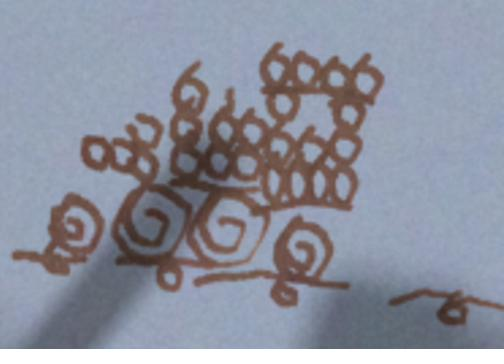

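Call:
move --pt "0 0 0 0 0 0 1 -0.0200 -0.0059 0 0.0025 0 -0.2927 -0.75" --pt "0 0 0 0 0 0 1 -0.0200 0.0103 0 -0.0043 0 -0.2761 -0.75" --pt "0 0 0 0 0 0 1 -0.0622 0.0103 0 -0.0043 0 -0.2761 -0.75" --pt "0 0 0 0 0 0 1 -0.0625 0.0177 0 -0.0074 0 -0.2729 -0.75" --pt "0 0 0 0 0 0 1 -0.0620 0.0023 0 0.0015 0 -0.2649 -0.75" --pt "0 0 0 0 0 0 1 -0.0620 -0.0194 0 0.0106 0 -0.2559 -0.75" --pt "0 0 0 0 0 0 1 -0.0620 -0.0434 0 0.0207 0 -0.2500 -0.75" --pt "0 0 0 0 0 0 1 -0.0620 -0.0583 0 0.0269 0 -0.2600 -0.75" --pt "0 0 0 0 0 0 1 -0.0620 -0.0512 0 0.0214 0 -0.2659 -0.75" --pt "0 0 0 0 0 0 1 -0.0620 -0.0346 0 0.0145 0 -0.2749 -0.75" --pt "0 0 0 0 0 0 1 -0.0620 -0.0103 0 0.0044 0 -0.2829 -0.75" --pt "0 0 0 0 0 0 1 -0.0622 0.0103 0 -0.0043 0 -0.2861 -0.75" --pt "0 0 0 0 0 0 1 -0.0625 0.0177 0 -0.0074 0 -0.2729 -0.75" --pt "0 0 0 0 0 0 1 -0.0200 0.0177 0 -0.0074 0 -0.2729 -0.75" --speed '[0.5,0.2,0.1,0.12,0.12,0.12,0.12,0.12,0.12,0.12,0.12,0.12,0.12,0.3]' --blend '[0,0,0,0.003,0.003,0.003,0.003,0.003,0.003,0.003,0.003,0.003,0,0]' --cameras '[]'

Scene clock: 752.33 s.
left_arm: end_effector_position=(+0.3016, +0.4479, +0.1940) grip_measured=+1.000 grip_effort_nm=-0.002 end_effector_quat_wxyz=(+0.621, -0.139, +0.763, +0.111) | right_arm: end_effector_position=(+0.3282, +0.0912, +0.0600) grip_measured=-0.670 grip_effort_nm=-1.038 end_effector_quat_wxyz=(+0.580, +0.145, +0.765, +0.240)
Joint names: [wrist pitch, wrist roll, shoulder, wrist yaw, elbow, waist]
Joint positions: left_arm=[0.302 -0.014 0.818 -0.052 0.311 0.294 0.094] | right_arm=[0.736 0.881 2.304 0.938 1.201 1.193 0.016]
Joint velocities: within noise
Joint torques (N m): left_arm=[1.58 0.06 -3.07 -0.06 6.06 0.46] | right_arm=[1.63 0.02 -8.92 0.19 7.15 0.5]
Heat: left arm: 44 °C; right arm: 43 °C.
Joint targets: left_arm=[0.299 -0.014 0.800 -0.052 0.300 0.300] | right_arm=[0.757 0.882 2.309 0.939 1.225 1.199]
move: done
No camera images: "cameras" was empty.

Call:
move --pt "0 0 0 0 0 0 1 0 0.0225 0 -0.0072 0 0.0041 -0.75" --pt "0 0 0 0 0 0 1 0 0.0066 0 0.0002 0 0.0240 -0.75" --pt "0 0 0 0 0 0 1 -0.0432 0.0066 0 0.0002 0 0.0240 -0.75" --pt "0 0 0 0 0 0 1 -0.0424 -0.0211 0 0.0118 0 0.0328 -0.75" --pt "0 0 0 0 0 0 1 -0.0420 -0.0487 0 0.0234 0 0.0374 -0.75" --pt "0 0 0 0 0 0 1 -0.0420 -0.0764 0 0.0350 0 0.0410 -0.75" --pt "0 0 0 0 0 0 1 -0.0424 -0.1041 0 0.0465 0 0.0456 -0.75" --pt "0 0 0 0 0 0 1 0 -0.1041 0 0.0465 0 0.0456 -0.75" --speed '[0.3,0.2,0.1,0.15,0.15,0.15,0.15,0.3]' --blend '[0,0,0,0.003,0.003,0.003,0,0]' --cameras '[]'

Scene clock: 756.70 s.
left_arm: end_effector_position=(+0.3016, +0.4479, +0.1940) grip_measured=+1.000 grip_effort_nm=-0.002 end_effector_quat_wxyz=(+0.621, -0.139, +0.763, +0.111) | right_arm: end_effector_position=(+0.3080, +0.0960, +0.0641) grip_measured=-0.670 grip_effort_nm=-1.033 end_effector_quat_wxyz=(+0.613, +0.069, +0.768, +0.173)
Joint names: [wrist pitch, wrist roll, shoulder, wrist yaw, elbow, waist]
Joint positions: left_arm=[0.302 -0.014 0.818 -0.052 0.311 0.294 0.094] | right_arm=[0.736 0.681 2.304 1.016 1.201 1.247 0.016]
Joint velocities: within noise
Joint torques (N m): left_arm=[1.57 0.05 -2.97 -0.03 5.93 0.27] | right_arm=[1.57 -0.1 -8.88 0.35 7.09 0.5]
Heat: left arm: 44 °C; right arm: 43 °C.
Joint targets: left_arm=[0.299 -0.014 0.800 -0.052 0.300 0.300] | right_arm=[0.757 0.672 2.309 1.033 1.225 1.254]
move: done
No camera images: "cameras" was empty.

Call:
move --pt "0 0 0 0 0 0 1 0.016 0.0817 -0.0562 -0.0371 -0.0717 -0.0683 -0.75" --pt "0 0 0 0 0 0 1 0.016 0.0817 -0.0506 -0.0371 -0.0717 -0.0683 -0.75" --speed '[0.3,0.1]' --cameras '[]'

Scene clock: 758.97 s.
left_arm: end_effector_position=(+0.3016, +0.4479, +0.1940) grip_measured=+1.000 grip_effort_nm=-0.002 end_effector_quat_wxyz=(+0.621, -0.139, +0.763, +0.111) | right_arm: end_effector_position=(+0.3336, +0.0695, +0.0584) grip_measured=-0.670 grip_effort_nm=-1.033 end_effector_quat_wxyz=(+0.592, +0.140, +0.765, +0.213)
Joint names: [wrist pitch, wrist roll, shoulder, wrist yaw, elbow, waist]
Joint positions: left_arm=[0.302 -0.014 0.818 -0.052 0.311 0.294 0.094] | right_arm=[0.77 0.834 2.281 0.957 1.141 1.171 0.016]
Joint velocities: within noise
Joint torques (N m): left_arm=[1.61 0.08 -3.07 -0.04 5.97 0.55] | right_arm=[1.58 0.05 -11.74 0.16 4.03 0.05]
Heat: left arm: 44 °C; right arm: 44 °C.
Joint targets: left_arm=[0.299 -0.014 0.800 -0.052 0.300 0.300] | right_arm=[0.790 0.837 2.245 0.958 1.132 1.172]
move: off_target (right_arm); right_arm: the shoulder is farthest, 0.036 rad from its target
No camera images: "cameras" was empty.

Call:
move --pt "0 0 0 0 0 0 1 0 0.0162 0 -0.0068 0 0.0166 -0.75" --pt "0 0 0 0 0 0 1 -0.0363 0.0162 0 -0.0068 0 0.0166 -0.75" --pt "0 0 0 0 0 0 1 -0.0367 0.0236 0 -0.0099 0 0.0198 -0.75" --pt "0 0 0 0 0 0 1 -0.0363 0.0082 0 -0.0010 0 0.0278 -0.75" --pt "0 0 0 0 0 0 1 -0.0363 -0.0135 0 0.0081 0 0.0368 -0.75" --pt "0 0 0 0 0 0 1 -0.0363 -0.0375 0 0.0182 0 0.0427 -0.75" --pt "0 0 0 0 0 0 1 -0.0363 -0.0524 0 0.0244 0 0.0327 -0.75" --pt "0 0 0 0 0 0 1 -0.0363 -0.0453 0 0.0189 0 0.0268 -0.75" --pt "0 0 0 0 0 0 1 -0.0363 -0.0287 0 0.0120 0 0.0178 -0.75" --pt "0 0 0 0 0 0 1 -0.0363 -0.0044 0 0.0019 0 0.0098 -0.75" --pt "0 0 0 0 0 0 1 -0.0363 0.0162 0 -0.0068 0 0.0066 -0.75" --pt "0 0 0 0 0 0 1 -0.0367 0.0236 0 -0.0099 0 0.0198 -0.75" --pt "0 0 0 0 0 0 1 0 0.0236 0 -0.0099 0 0.0198 -0.75" --speed '[0.2,0.1,0.12,0.12,0.12,0.12,0.12,0.12,0.12,0.12,0.12,0.12,0.3]' --blend '[0,0,0.003,0.003,0.003,0.003,0.003,0.003,0.003,0.003,0.003,0,0]' --cameras '[]'

Scene clock: 764.23 s.
left_arm: end_effector_position=(+0.3016, +0.4479, +0.1940) grip_measured=+1.000 grip_effort_nm=-0.007 end_effector_quat_wxyz=(+0.621, -0.139, +0.763, +0.111) | right_arm: end_effector_position=(+0.3251, +0.0790, +0.0573) grip_measured=-0.670 grip_effort_nm=-1.038 end_effector_quat_wxyz=(+0.579, +0.146, +0.766, +0.239)
Joint names: [wrist pitch, wrist roll, shoulder, wrist yaw, elbow, waist]
Joint positions: left_arm=[0.302 -0.014 0.818 -0.052 0.311 0.294 0.094] | right_arm=[0.769 0.883 2.281 0.937 1.141 1.189 0.016]
Joint velocities: within noise
Joint torques (N m): left_arm=[1.61 0.05 -3.1 -0.04 5.91 0.44] | right_arm=[1.58 0.02 -11.77 0.18 4.03 0.5]
Heat: left arm: 44 °C; right arm: 45 °C.
Joint targets: left_arm=[0.299 -0.014 0.800 -0.052 0.300 0.300] | right_arm=[0.790 0.885 2.245 0.938 1.132 1.195]
move: off_target (right_arm); right_arm: the shoulder is farthest, 0.036 rad from its target
No camera images: "cameras" was empty.

Call:
move --pt "0 0 0 0 0 0 1 0 0.0023 0 0.0012 0 0.0081 -0.75" --pt "0 0 0 0 0 0 1 0 -0.0136 0 0.0087 0 0.0280 -0.75" --pt "0 0 0 0 0 0 1 -0.0370 -0.0136 0 0.0087 0 0.0280 -0.75" --pt "0 0 0 0 0 0 1 -0.0363 -0.0410 0 0.0201 0 0.0365 -0.75" --pt "0 0 0 0 0 0 1 -0.0363 -0.0685 0 0.0317 0 0.0399 -0.75" --pt "0 0 0 0 0 0 1 -0.0365 -0.0960 0 0.0431 0 0.0434 -0.75" --pt "0 0 0 0 0 0 1 0 -0.0960 0 0.0431 0 0.0434 -0.75" --speed '[0.3,0.2,0.1,0.15,0.15,0.15,0.3]' --blend '[0,0,0,0.003,0.003,0,0]' --cameras '[]'

Scene clock: 767.87 s.
left_arm: end_effector_position=(+0.3016, +0.4479, +0.1940) grip_measured=+1.000 grip_effort_nm=-0.007 end_effector_quat_wxyz=(+0.621, -0.139, +0.763, +0.111) | right_arm: end_effector_position=(+0.3063, +0.0841, +0.0611) grip_measured=-0.670 grip_effort_nm=-1.028 end_effector_quat_wxyz=(+0.610, +0.076, +0.769, +0.178)
Joint names: [wrist pitch, wrist roll, shoulder, wrist yaw, elbow, waist]
Joint positions: left_arm=[0.302 -0.014 0.818 -0.052 0.311 0.294 0.094] | right_arm=[0.769 0.7 2.281 1.008 1.141 1.241 0.016]
Joint velocities: within noise
Joint torques (N m): left_arm=[1.57 0.04 -3.02 -0.05 5.98 0.36] | right_arm=[1.56 -0.11 -11.74 0.34 3.97 0.49]
Heat: left arm: 44 °C; right arm: 45 °C.
Joint targets: left_arm=[0.299 -0.014 0.800 -0.052 0.300 0.300] | right_arm=[0.790 0.691 2.245 1.025 1.132 1.248]
move: off_target (right_arm); right_arm: the shoulder is farthest, 0.036 rad from its target
No camera images: "cameras" was empty.

Call:
move --pt "0 0 0 0 0 0 1 0 0.0441 0 -0.0213 0 -0.0440 -0.75" --pt "0 0 0 0 0 0 1 0 0.0603 0 -0.0281 0 -0.0274 -0.75" --pt "0 0 0 0 0 0 1 -0.0365 0.0603 0 -0.0281 0 -0.0274 -0.75" --pt "0 0 0 0 0 0 1 -0.0365 0.0677 0 -0.0312 0 -0.0242 -0.75" --pt "0 0 0 0 0 0 1 -0.0365 0.0523 0 -0.0223 0 -0.0162 -0.75" --pt "0 0 0 0 0 0 1 -0.0365 0.0306 0 -0.0132 0 -0.0072 -0.75" --pt "0 0 0 0 0 0 1 -0.0365 0.0066 0 -0.0031 0 -0.0013 -0.75" --pt "0 0 0 0 0 0 1 -0.0368 -0.0083 0 0.0031 0 -0.0113 -0.75" --pt "0 0 0 0 0 0 1 -0.0368 -0.0012 0 -0.0024 0 -0.0172 -0.75" --pt "0 0 0 0 0 0 1 -0.0365 0.0154 0 -0.0093 0 -0.0262 -0.75" --pt "0 0 0 0 0 0 1 -0.0365 0.0397 0 -0.0194 0 -0.0342 -0.75" --pt "0 0 0 0 0 0 1 -0.0365 0.0603 0 -0.0281 0 -0.0374 -0.75" --pt "0 0 0 0 0 0 1 -0.0365 0.0677 0 -0.0312 0 -0.0242 -0.75" --pt "0 0 0 0 0 0 1 0 0.0677 0 -0.0312 0 -0.0242 -0.75" --pt "0 0 0 0 0 0 1 0.02 0.0380 0 -0.0180 0 0.21 -0.75" --speed '[0.4,0.2,0.1,0.12,0.12,0.12,0.12,0.12,0.12,0.12,0.12,0.12,0.12,0.3,0.5]' --blend '[0,0,0,0.003,0.003,0.003,0.003,0.003,0.003,0.003,0.003,0.003,0,0,0]' --cameras '["cam_above"]'

Call:
zoom_image --camera "cam_above" --region '[220, 290, 350, 380]'

Scene clock: 774.03 s.
left_arm: end_effector_position=(+0.3016, +0.4479, +0.1940) grip_measured=+1.000 grip_effort_nm=-0.007 end_effector_quat_wxyz=(+0.621, -0.139, +0.763, +0.111) | right_arm: end_effector_position=(+0.1820, +0.1584, +0.0658) grip_measured=-0.670 grip_effort_nm=-1.038 end_effector_quat_wxyz=(+0.562, +0.004, +0.769, +0.305)
Joint names: [wrist pitch, wrist roll, shoulder, wrist yaw, elbow, waist]
Joint positions: left_arm=[0.302 -0.014 0.818 -0.052 0.311 0.294 0.094] | right_arm=[0.811 0.778 2.281 0.973 1.141 1.506 0.016]
Joint velocities: within noise
Joint torques (N m): left_arm=[1.59 0.02 -2.99 -0.04 5.97 0.49] | right_arm=[1.58 -0.11 -11.75 0.32 4.01 -0.62]
Heat: left arm: 44 °C; right arm: 46 °C.
Joint targets: left_arm=[0.299 -0.014 0.800 -0.052 0.300 0.300] | right_arm=[0.832 0.768 2.245 0.989 1.132 1.500]
move: off_target (right_arm); right_arm: the shoulder is farthest, 0.036 rad from its target
Images, in order (width x height): cam_above 672x504.

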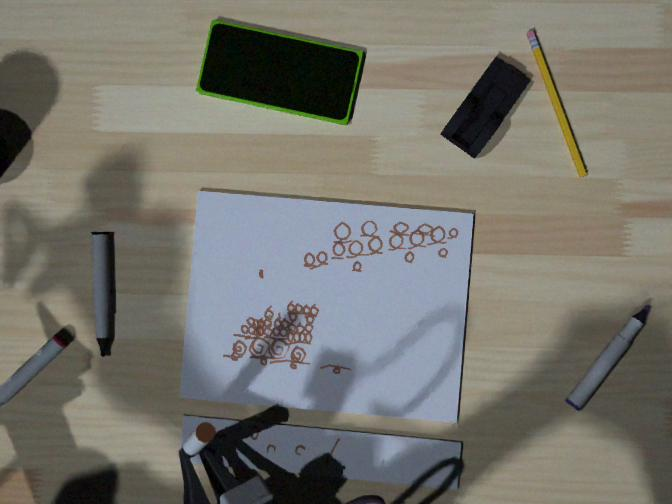

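Scaled by 3.877 from the camera's 672x504 image, which has a finer 960x720 frame.

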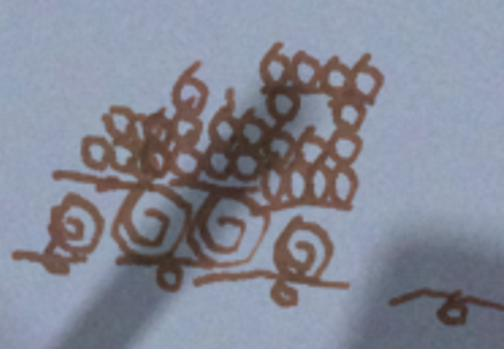

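Call:
move --pt "0 0 0 0 0 0 1 -0.0200 0.0328 0 -0.0123 0 -0.1983 -0.75" --pt "0 0 0 0 0 0 1 -0.0200 0.0170 0 -0.0049 0 -0.1784 -0.75" --pt "0 0 0 0 0 0 1 -0.0565 0.0170 0 -0.0049 0 -0.1784 -0.75" --pt "0 0 0 0 0 0 1 -0.0565 -0.0178 0 0.0096 0 -0.1692 -0.75" --pt "0 0 0 0 0 0 1 -0.0568 -0.0525 0 0.0241 0 -0.1651 -0.75" --pt "0 0 0 0 0 0 1 -0.0200 -0.0525 0 0.0241 0 -0.1651 -0.75" --speed '[0.5,0.2,0.1,0.15,0.15,0.3]' --blend '[0,0,0,0.003,0,0]' --cameras '[]'

Scene clock: 778.03 s.
left_arm: end_effector_position=(+0.3016, +0.4479, +0.1940) grip_measured=+1.000 grip_effort_nm=0.002 end_effector_quat_wxyz=(+0.621, -0.139, +0.763, +0.111) | right_arm: end_effector_position=(+0.2836, +0.0982, +0.0617) grip_measured=-0.670 grip_effort_nm=-1.033 end_effector_quat_wxyz=(+0.610, +0.047, +0.770, +0.181)
Joint names: [wrist pitch, wrist roll, shoulder, wrist yaw, elbow, waist]
Joint positions: left_arm=[0.302 -0.014 0.818 -0.052 0.311 0.294 0.094] | right_arm=[0.769 0.67 2.281 1.021 1.141 1.296 0.016]
Joint velocities: within noise
Joint torques (N m): left_arm=[1.58 0.04 -2.91 -0.01 5.87 0.49] | right_arm=[1.55 -0.09 -11.74 0.35 3.99 0.5]
Heat: left arm: 44 °C; right arm: 46 °C.
Joint targets: left_arm=[0.299 -0.014 0.800 -0.052 0.300 0.300] | right_arm=[0.790 0.661 2.245 1.038 1.132 1.302]
move: off_target (right_arm); right_arm: the shoulder is farthest, 0.036 rad from its target
No camera images: "cameras" was empty.

Call:
move --pt "0 0 0 0 0 0 1 -0.0363 -0.0004 0.0835 -0.0025 0.1298 -0.0482 -0.75" --pt "0 0 0 0 0 0 1 -0.0363 -0.0004 0.0795 -0.0025 0.1298 -0.0482 -0.75" --speed '[0.3,0.1]' --cameras '[]'

Scene clock: 780.57 s.
left_arm: end_effector_position=(+0.3016, +0.4479, +0.1940) grip_measured=+1.000 grip_effort_nm=-0.007 end_effector_quat_wxyz=(+0.621, -0.139, +0.763, +0.111) | right_arm: end_effector_position=(+0.3139, +0.1081, +0.0664) grip_measured=-0.670 grip_effort_nm=-1.033 end_effector_quat_wxyz=(+0.617, +0.073, +0.764, +0.175)
Joint names: [wrist pitch, wrist roll, shoulder, wrist yaw, elbow, waist]
Joint positions: left_arm=[0.302 -0.014 0.818 -0.052 0.311 0.294 0.094] | right_arm=[0.724 0.67 2.341 1.021 1.27 1.246 0.016]
Joint velocities: within noise
Joint torques (N m): left_arm=[1.56 0.04 -3.02 -0.04 5.97 0.42] | right_arm=[1.3 -0.1 -9.21 0.29 7.87 -0.17]
Heat: left arm: 44 °C; right arm: 46 °C.
Joint targets: left_arm=[0.299 -0.014 0.800 -0.052 0.300 0.300] | right_arm=[0.715 0.660 2.345 1.033 1.301 1.244]
move: done
No camera images: "cameras" was empty.

Call:
move --pt "0 0 0 0 0 0 1 0 0.0192 0 -0.0089 0 0.0190 -0.75" --pt "0 0 0 0 0 0 1 -0.0353 0.0192 0 -0.0089 0 0.0190 -0.75" --pt "0 0 0 0 0 0 1 -0.0352 0.0334 0 -0.0149 0 0.0231 -0.75" --pt "0 0 0 0 0 0 1 -0.0352 0.0445 0 -0.0195 0 0.0294 -0.75" --pt "0 0 0 0 0 0 1 -0.0352 0.0496 0 -0.0217 0 0.0369 -0.75" --pt "0 0 0 0 0 0 1 -0.0353 0.0241 0 -0.0074 0 0.0462 -0.75" --pt "0 0 0 0 0 0 1 -0.0360 0.0049 0 0.0006 0 0.0488 -0.75" --pt "0 0 0 0 0 0 1 -0.0362 -0.0035 0 0.0041 0 0.0353 -0.75" --pt "0 0 0 0 0 0 1 -0.0362 0.0045 0 -0.0028 0 0.0291 -0.75" --pt "0 0 0 0 0 0 1 0 0.0045 0 -0.0028 0 0.0291 -0.75" --pt "0 0 0 0 0 0 1 0.02 0.0192 0 -0.0089 0 0.23 -0.75" --speed '[0.2,0.1,0.12,0.12,0.12,0.12,0.12,0.12,0.12,0.3,0.5]' --blend '[0,0,0.003,0.003,0.003,0.003,0.003,0.003,0,0,0]' --cameras '["cam_above"]'

Call:
zoom_image --camera "cam_above" --region '[220, 290, 350, 380]'

Scene clock: 785.43 s.
left_arm: end_effector_position=(+0.3016, +0.4479, +0.1940) grip_measured=+1.000 grip_effort_nm=-0.007 end_effector_quat_wxyz=(+0.621, -0.139, +0.763, +0.111) | right_arm: end_effector_position=(+0.1787, +0.1818, +0.0686) grip_measured=-0.670 grip_effort_nm=-1.038 end_effector_quat_wxyz=(+0.580, -0.023, +0.766, +0.276)
Joint names: [wrist pitch, wrist roll, shoulder, wrist yaw, elbow, waist]
Joint positions: left_arm=[0.302 -0.014 0.818 -0.052 0.311 0.294 0.094] | right_arm=[0.736 0.697 2.341 1.007 1.273 1.522 0.016]
Joint velocities: within noise
Joint torques (N m): left_arm=[1.59 0.05 -2.89 -0.06 5.96 0.57] | right_arm=[1.58 0.03 -9.25 0.24 7.57 -0.29]
Heat: left arm: 44 °C; right arm: 47 °C.
Joint targets: left_arm=[0.299 -0.014 0.800 -0.052 0.300 0.300] | right_arm=[0.756 0.700 2.345 1.015 1.301 1.520]
move: done
Images, in order (width x height): cam_above 672x504.

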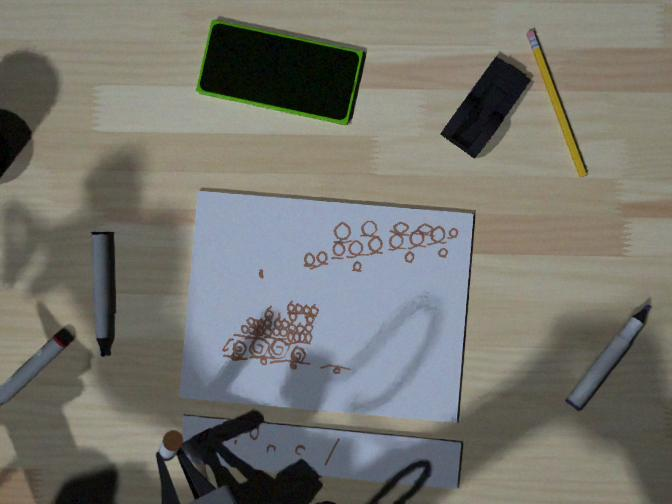

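Scaled by 3.877 from the camera's 672x504 image, which has a finer 960x720 frame.

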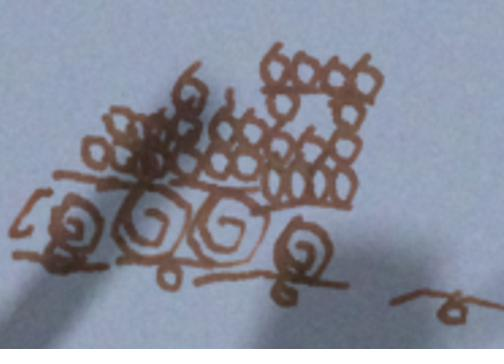

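Call:
move --pt "0 0 0 0 0 0 1 -0.0200 0.0286 0 -0.0114 0 -0.2566 -0.75" --pt "0 0 0 0 0 0 1 -0.0200 0.0448 0 -0.0182 0 -0.2400 -0.75" --pt "0 0 0 0 0 0 1 -0.0575 0.0448 0 -0.0182 0 -0.2400 -0.75" --pt "0 0 0 0 0 0 1 -0.0575 0.0522 0 -0.0213 0 -0.2368 -0.75" --pt "0 0 0 0 0 0 1 -0.0575 0.0368 0 -0.0124 0 -0.2288 -0.75" --pt "0 0 0 0 0 0 1 -0.0575 0.0151 0 -0.0033 0 -0.2198 -0.75" --pt "0 0 0 0 0 0 1 -0.0578 -0.0089 0 0.0068 0 -0.2139 -0.75" --pt "0 0 0 0 0 0 1 -0.0583 -0.0238 0 0.0130 0 -0.2239 -0.75" --pt "0 0 0 0 0 0 1 -0.0580 -0.0167 0 0.0075 0 -0.2298 -0.75" --pt "0 0 0 0 0 0 1 -0.0575 -0.0001 0 0.0006 0 -0.2388 -0.75" --pt "0 0 0 0 0 0 1 -0.0575 0.0242 0 -0.0095 0 -0.2468 -0.75" --pt "0 0 0 0 0 0 1 -0.0575 0.0448 0 -0.0182 0 -0.2500 -0.75" --pt "0 0 0 0 0 0 1 -0.0575 0.0522 0 -0.0213 0 -0.2368 -0.75" --pt "0 0 0 0 0 0 1 -0.0200 0.0522 0 -0.0213 0 -0.2368 -0.75" --speed '[0.5,0.2,0.1,0.12,0.12,0.12,0.12,0.12,0.12,0.12,0.12,0.12,0.12,0.3]' --blend '[0,0,0,0.003,0.003,0.003,0.003,0.003,0.003,0.003,0.003,0.003,0,0]' --cameras '[]'

Scene clock: 792.00 s.
left_arm: end_effector_position=(+0.3016, +0.4479, +0.1940) grip_measured=+1.000 grip_effort_nm=-0.002 end_effector_quat_wxyz=(+0.621, -0.139, +0.763, +0.111) | right_arm: end_effector_position=(+0.3187, +0.1103, +0.0601) grip_measured=-0.670 grip_effort_nm=-1.038 end_effector_quat_wxyz=(+0.592, +0.108, +0.769, +0.216)
Joint names: [wrist pitch, wrist roll, shoulder, wrist yaw, elbow, waist]
Joint positions: left_arm=[0.302 -0.014 0.818 -0.052 0.311 0.294 0.094] | right_arm=[0.694 0.803 2.341 0.97 1.273 1.229 0.016]
Joint velocities: within noise
Joint torques (N m): left_arm=[1.58 0.06 -2.97 -0.06 5.91 0.44] | right_arm=[1.56 0.01 -9.25 0.2 7.58 0.5]
Heat: left arm: 44 °C; right arm: 47 °C.
Joint targets: left_arm=[0.299 -0.014 0.800 -0.052 0.300 0.300] | right_arm=[0.715 0.805 2.345 0.972 1.301 1.235]
move: done
No camera images: "cameras" was empty.

Call:
move --pt "0 0 0 0 0 0 1 0 -0.0042 0 0.0018 0 -0.0360 -0.75" --pt "0 0 0 0 0 0 1 0 0.0120 0 -0.0050 0 -0.0194 -0.75" --pt "0 0 0 0 0 0 1 -0.0377 0.0120 0 -0.0050 0 -0.0194 -0.75" --pt "0 0 0 0 0 0 1 -0.0377 0.0194 0 -0.0081 0 -0.0162 -0.75" --pt "0 0 0 0 0 0 1 -0.0377 0.0040 0 0.0008 0 -0.0082 -0.75" --pt "0 0 0 0 0 0 1 -0.0377 -0.0177 0 0.0099 0 0.0008 -0.75" --pt "0 0 0 0 0 0 1 -0.0377 -0.0417 0 0.0200 0 0.0067 -0.75" --pt "0 0 0 0 0 0 1 -0.0380 -0.0566 0 0.0262 0 -0.0033 -0.75" --pt "0 0 0 0 0 0 1 -0.0380 -0.0495 0 0.0207 0 -0.0092 -0.75" --pt "0 0 0 0 0 0 1 -0.0377 -0.0329 0 0.0138 0 -0.0182 -0.75" --pt "0 0 0 0 0 0 1 -0.0377 -0.0086 0 0.0037 0 -0.0262 -0.75" --pt "0 0 0 0 0 0 1 -0.0377 0.0120 0 -0.0050 0 -0.0294 -0.75" --pt "0 0 0 0 0 0 1 -0.0377 0.0194 0 -0.0081 0 -0.0162 -0.75" --pt "0 0 0 0 0 0 1 0 0.0194 0 -0.0081 0 -0.0162 -0.75" --speed '[0.4,0.2,0.1,0.12,0.12,0.12,0.12,0.12,0.12,0.12,0.12,0.12,0.12,0.3]' --blend '[0,0,0,0.003,0.003,0.003,0.003,0.003,0.003,0.003,0.003,0.003,0,0]' --cameras '[]'

Scene clock: 799.27 s.
left_arm: end_effector_position=(+0.3016, +0.4479, +0.1940) grip_measured=+1.000 grip_effort_nm=-0.007 end_effector_quat_wxyz=(+0.621, -0.139, +0.763, +0.111) | right_arm: end_effector_position=(+0.3267, +0.1066, +0.0592) grip_measured=-0.670 grip_effort_nm=-1.038 end_effector_quat_wxyz=(+0.586, +0.126, +0.768, +0.227)
Joint names: [wrist pitch, wrist roll, shoulder, wrist yaw, elbow, waist]
Joint positions: left_arm=[0.302 -0.014 0.818 -0.052 0.311 0.294 0.094] | right_arm=[0.694 0.842 2.341 0.954 1.273 1.21 0.016]
Joint velocities: within noise
Joint torques (N m): left_arm=[1.58 0.03 -3.06 -0.05 5.89 0.28] | right_arm=[1.58 0.02 -9.26 0.2 7.58 0.5]
Heat: left arm: 44 °C; right arm: 48 °C.
Joint targets: left_arm=[0.299 -0.014 0.800 -0.052 0.300 0.300] | right_arm=[0.715 0.844 2.345 0.955 1.301 1.216]
move: done
No camera images: "cameras" was empty.

Call:
move --pt "0 0 0 0 0 0 1 0 0.0003 0 0 0 -0.0356 -0.75" --pt "0 0 0 0 0 0 1 0 0.0165 0 -0.0068 0 -0.0190 -0.75" --pt "0 0 0 0 0 0 1 -0.0382 0.0165 0 -0.0068 0 -0.0190 -0.75" --pt "0 0 0 0 0 0 1 -0.0387 0.0239 0 -0.0099 0 -0.0158 -0.75" --pt "0 0 0 0 0 0 1 -0.0380 0.0085 0 -0.0010 0 -0.0078 -0.75" --pt "0 0 0 0 0 0 1 -0.0377 -0.0132 0 0.0081 0 0.0012 -0.75" --pt "0 0 0 0 0 0 1 -0.0377 -0.0372 0 0.0182 0 0.0071 -0.75" --pt "0 0 0 0 0 0 1 -0.0377 -0.0521 0 0.0244 0 -0.0029 -0.75" --pt "0 0 0 0 0 0 1 -0.0377 -0.0450 0 0.0189 0 -0.0088 -0.75" --pt "0 0 0 0 0 0 1 -0.0377 -0.0284 0 0.0120 0 -0.0178 -0.75" --pt "0 0 0 0 0 0 1 -0.0377 -0.0041 0 0.0019 0 -0.0258 -0.75" --pt "0 0 0 0 0 0 1 -0.0382 0.0165 0 -0.0068 0 -0.0290 -0.75" --pt "0 0 0 0 0 0 1 -0.0387 0.0239 0 -0.0099 0 -0.0158 -0.75" --pt "0 0 0 0 0 0 1 0 0.0239 0 -0.0099 0 -0.0158 -0.75" --pt "0 0 0 0 0 0 1 0.02 -0.0200 0 0.0080 0 0.25 -0.75" --speed '[0.4,0.2,0.1,0.12,0.12,0.12,0.12,0.12,0.12,0.12,0.12,0.12,0.12,0.3,0.5]' --blend '[0,0,0,0.003,0.003,0.003,0.003,0.003,0.003,0.003,0.003,0.003,0,0,0]' --cameras '["cam_above"]'

Call:
zoom_image --camera "cam_above" --region '[220, 290, 350, 380]'

Scene clock: 805.70 s.
left_arm: end_effector_position=(+0.3016, +0.4479, +0.1940) grip_measured=+1.000 grip_effort_nm=-0.002 end_effector_quat_wxyz=(+0.621, -0.139, +0.763, +0.111) | right_arm: end_effector_position=(+0.1738, +0.1895, +0.0660) grip_measured=-0.670 grip_effort_nm=-1.038 end_effector_quat_wxyz=(+0.549, +0.006, +0.771, +0.324)
Joint names: [wrist pitch, wrist roll, shoulder, wrist yaw, elbow, waist]
Joint positions: left_arm=[0.302 -0.014 0.818 -0.052 0.311 0.294 0.094] | right_arm=[0.736 0.815 2.341 0.955 1.273 1.523 0.016]
Joint velocities: within noise
Joint torques (N m): left_arm=[1.56 0.04 -2.93 -0.01 5.97 0.43] | right_arm=[1.6 -0.09 -9.26 0.32 7.6 -0.59]
Heat: left arm: 44 °C; right arm: 48 °C.
Joint targets: left_arm=[0.299 -0.014 0.800 -0.052 0.300 0.300] | right_arm=[0.756 0.804 2.345 0.971 1.301 1.516]
move: done
Images, in order (width x height): cam_above 672x504.

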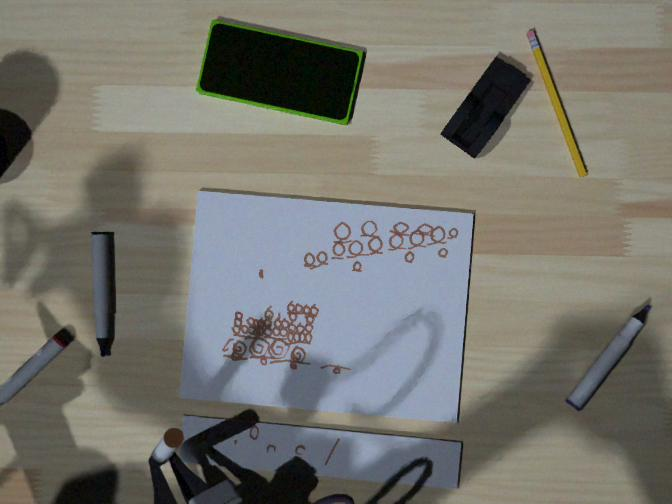

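Scaled by 3.877 from the camera's 672x504 image, which has a finer 960x720 frame.

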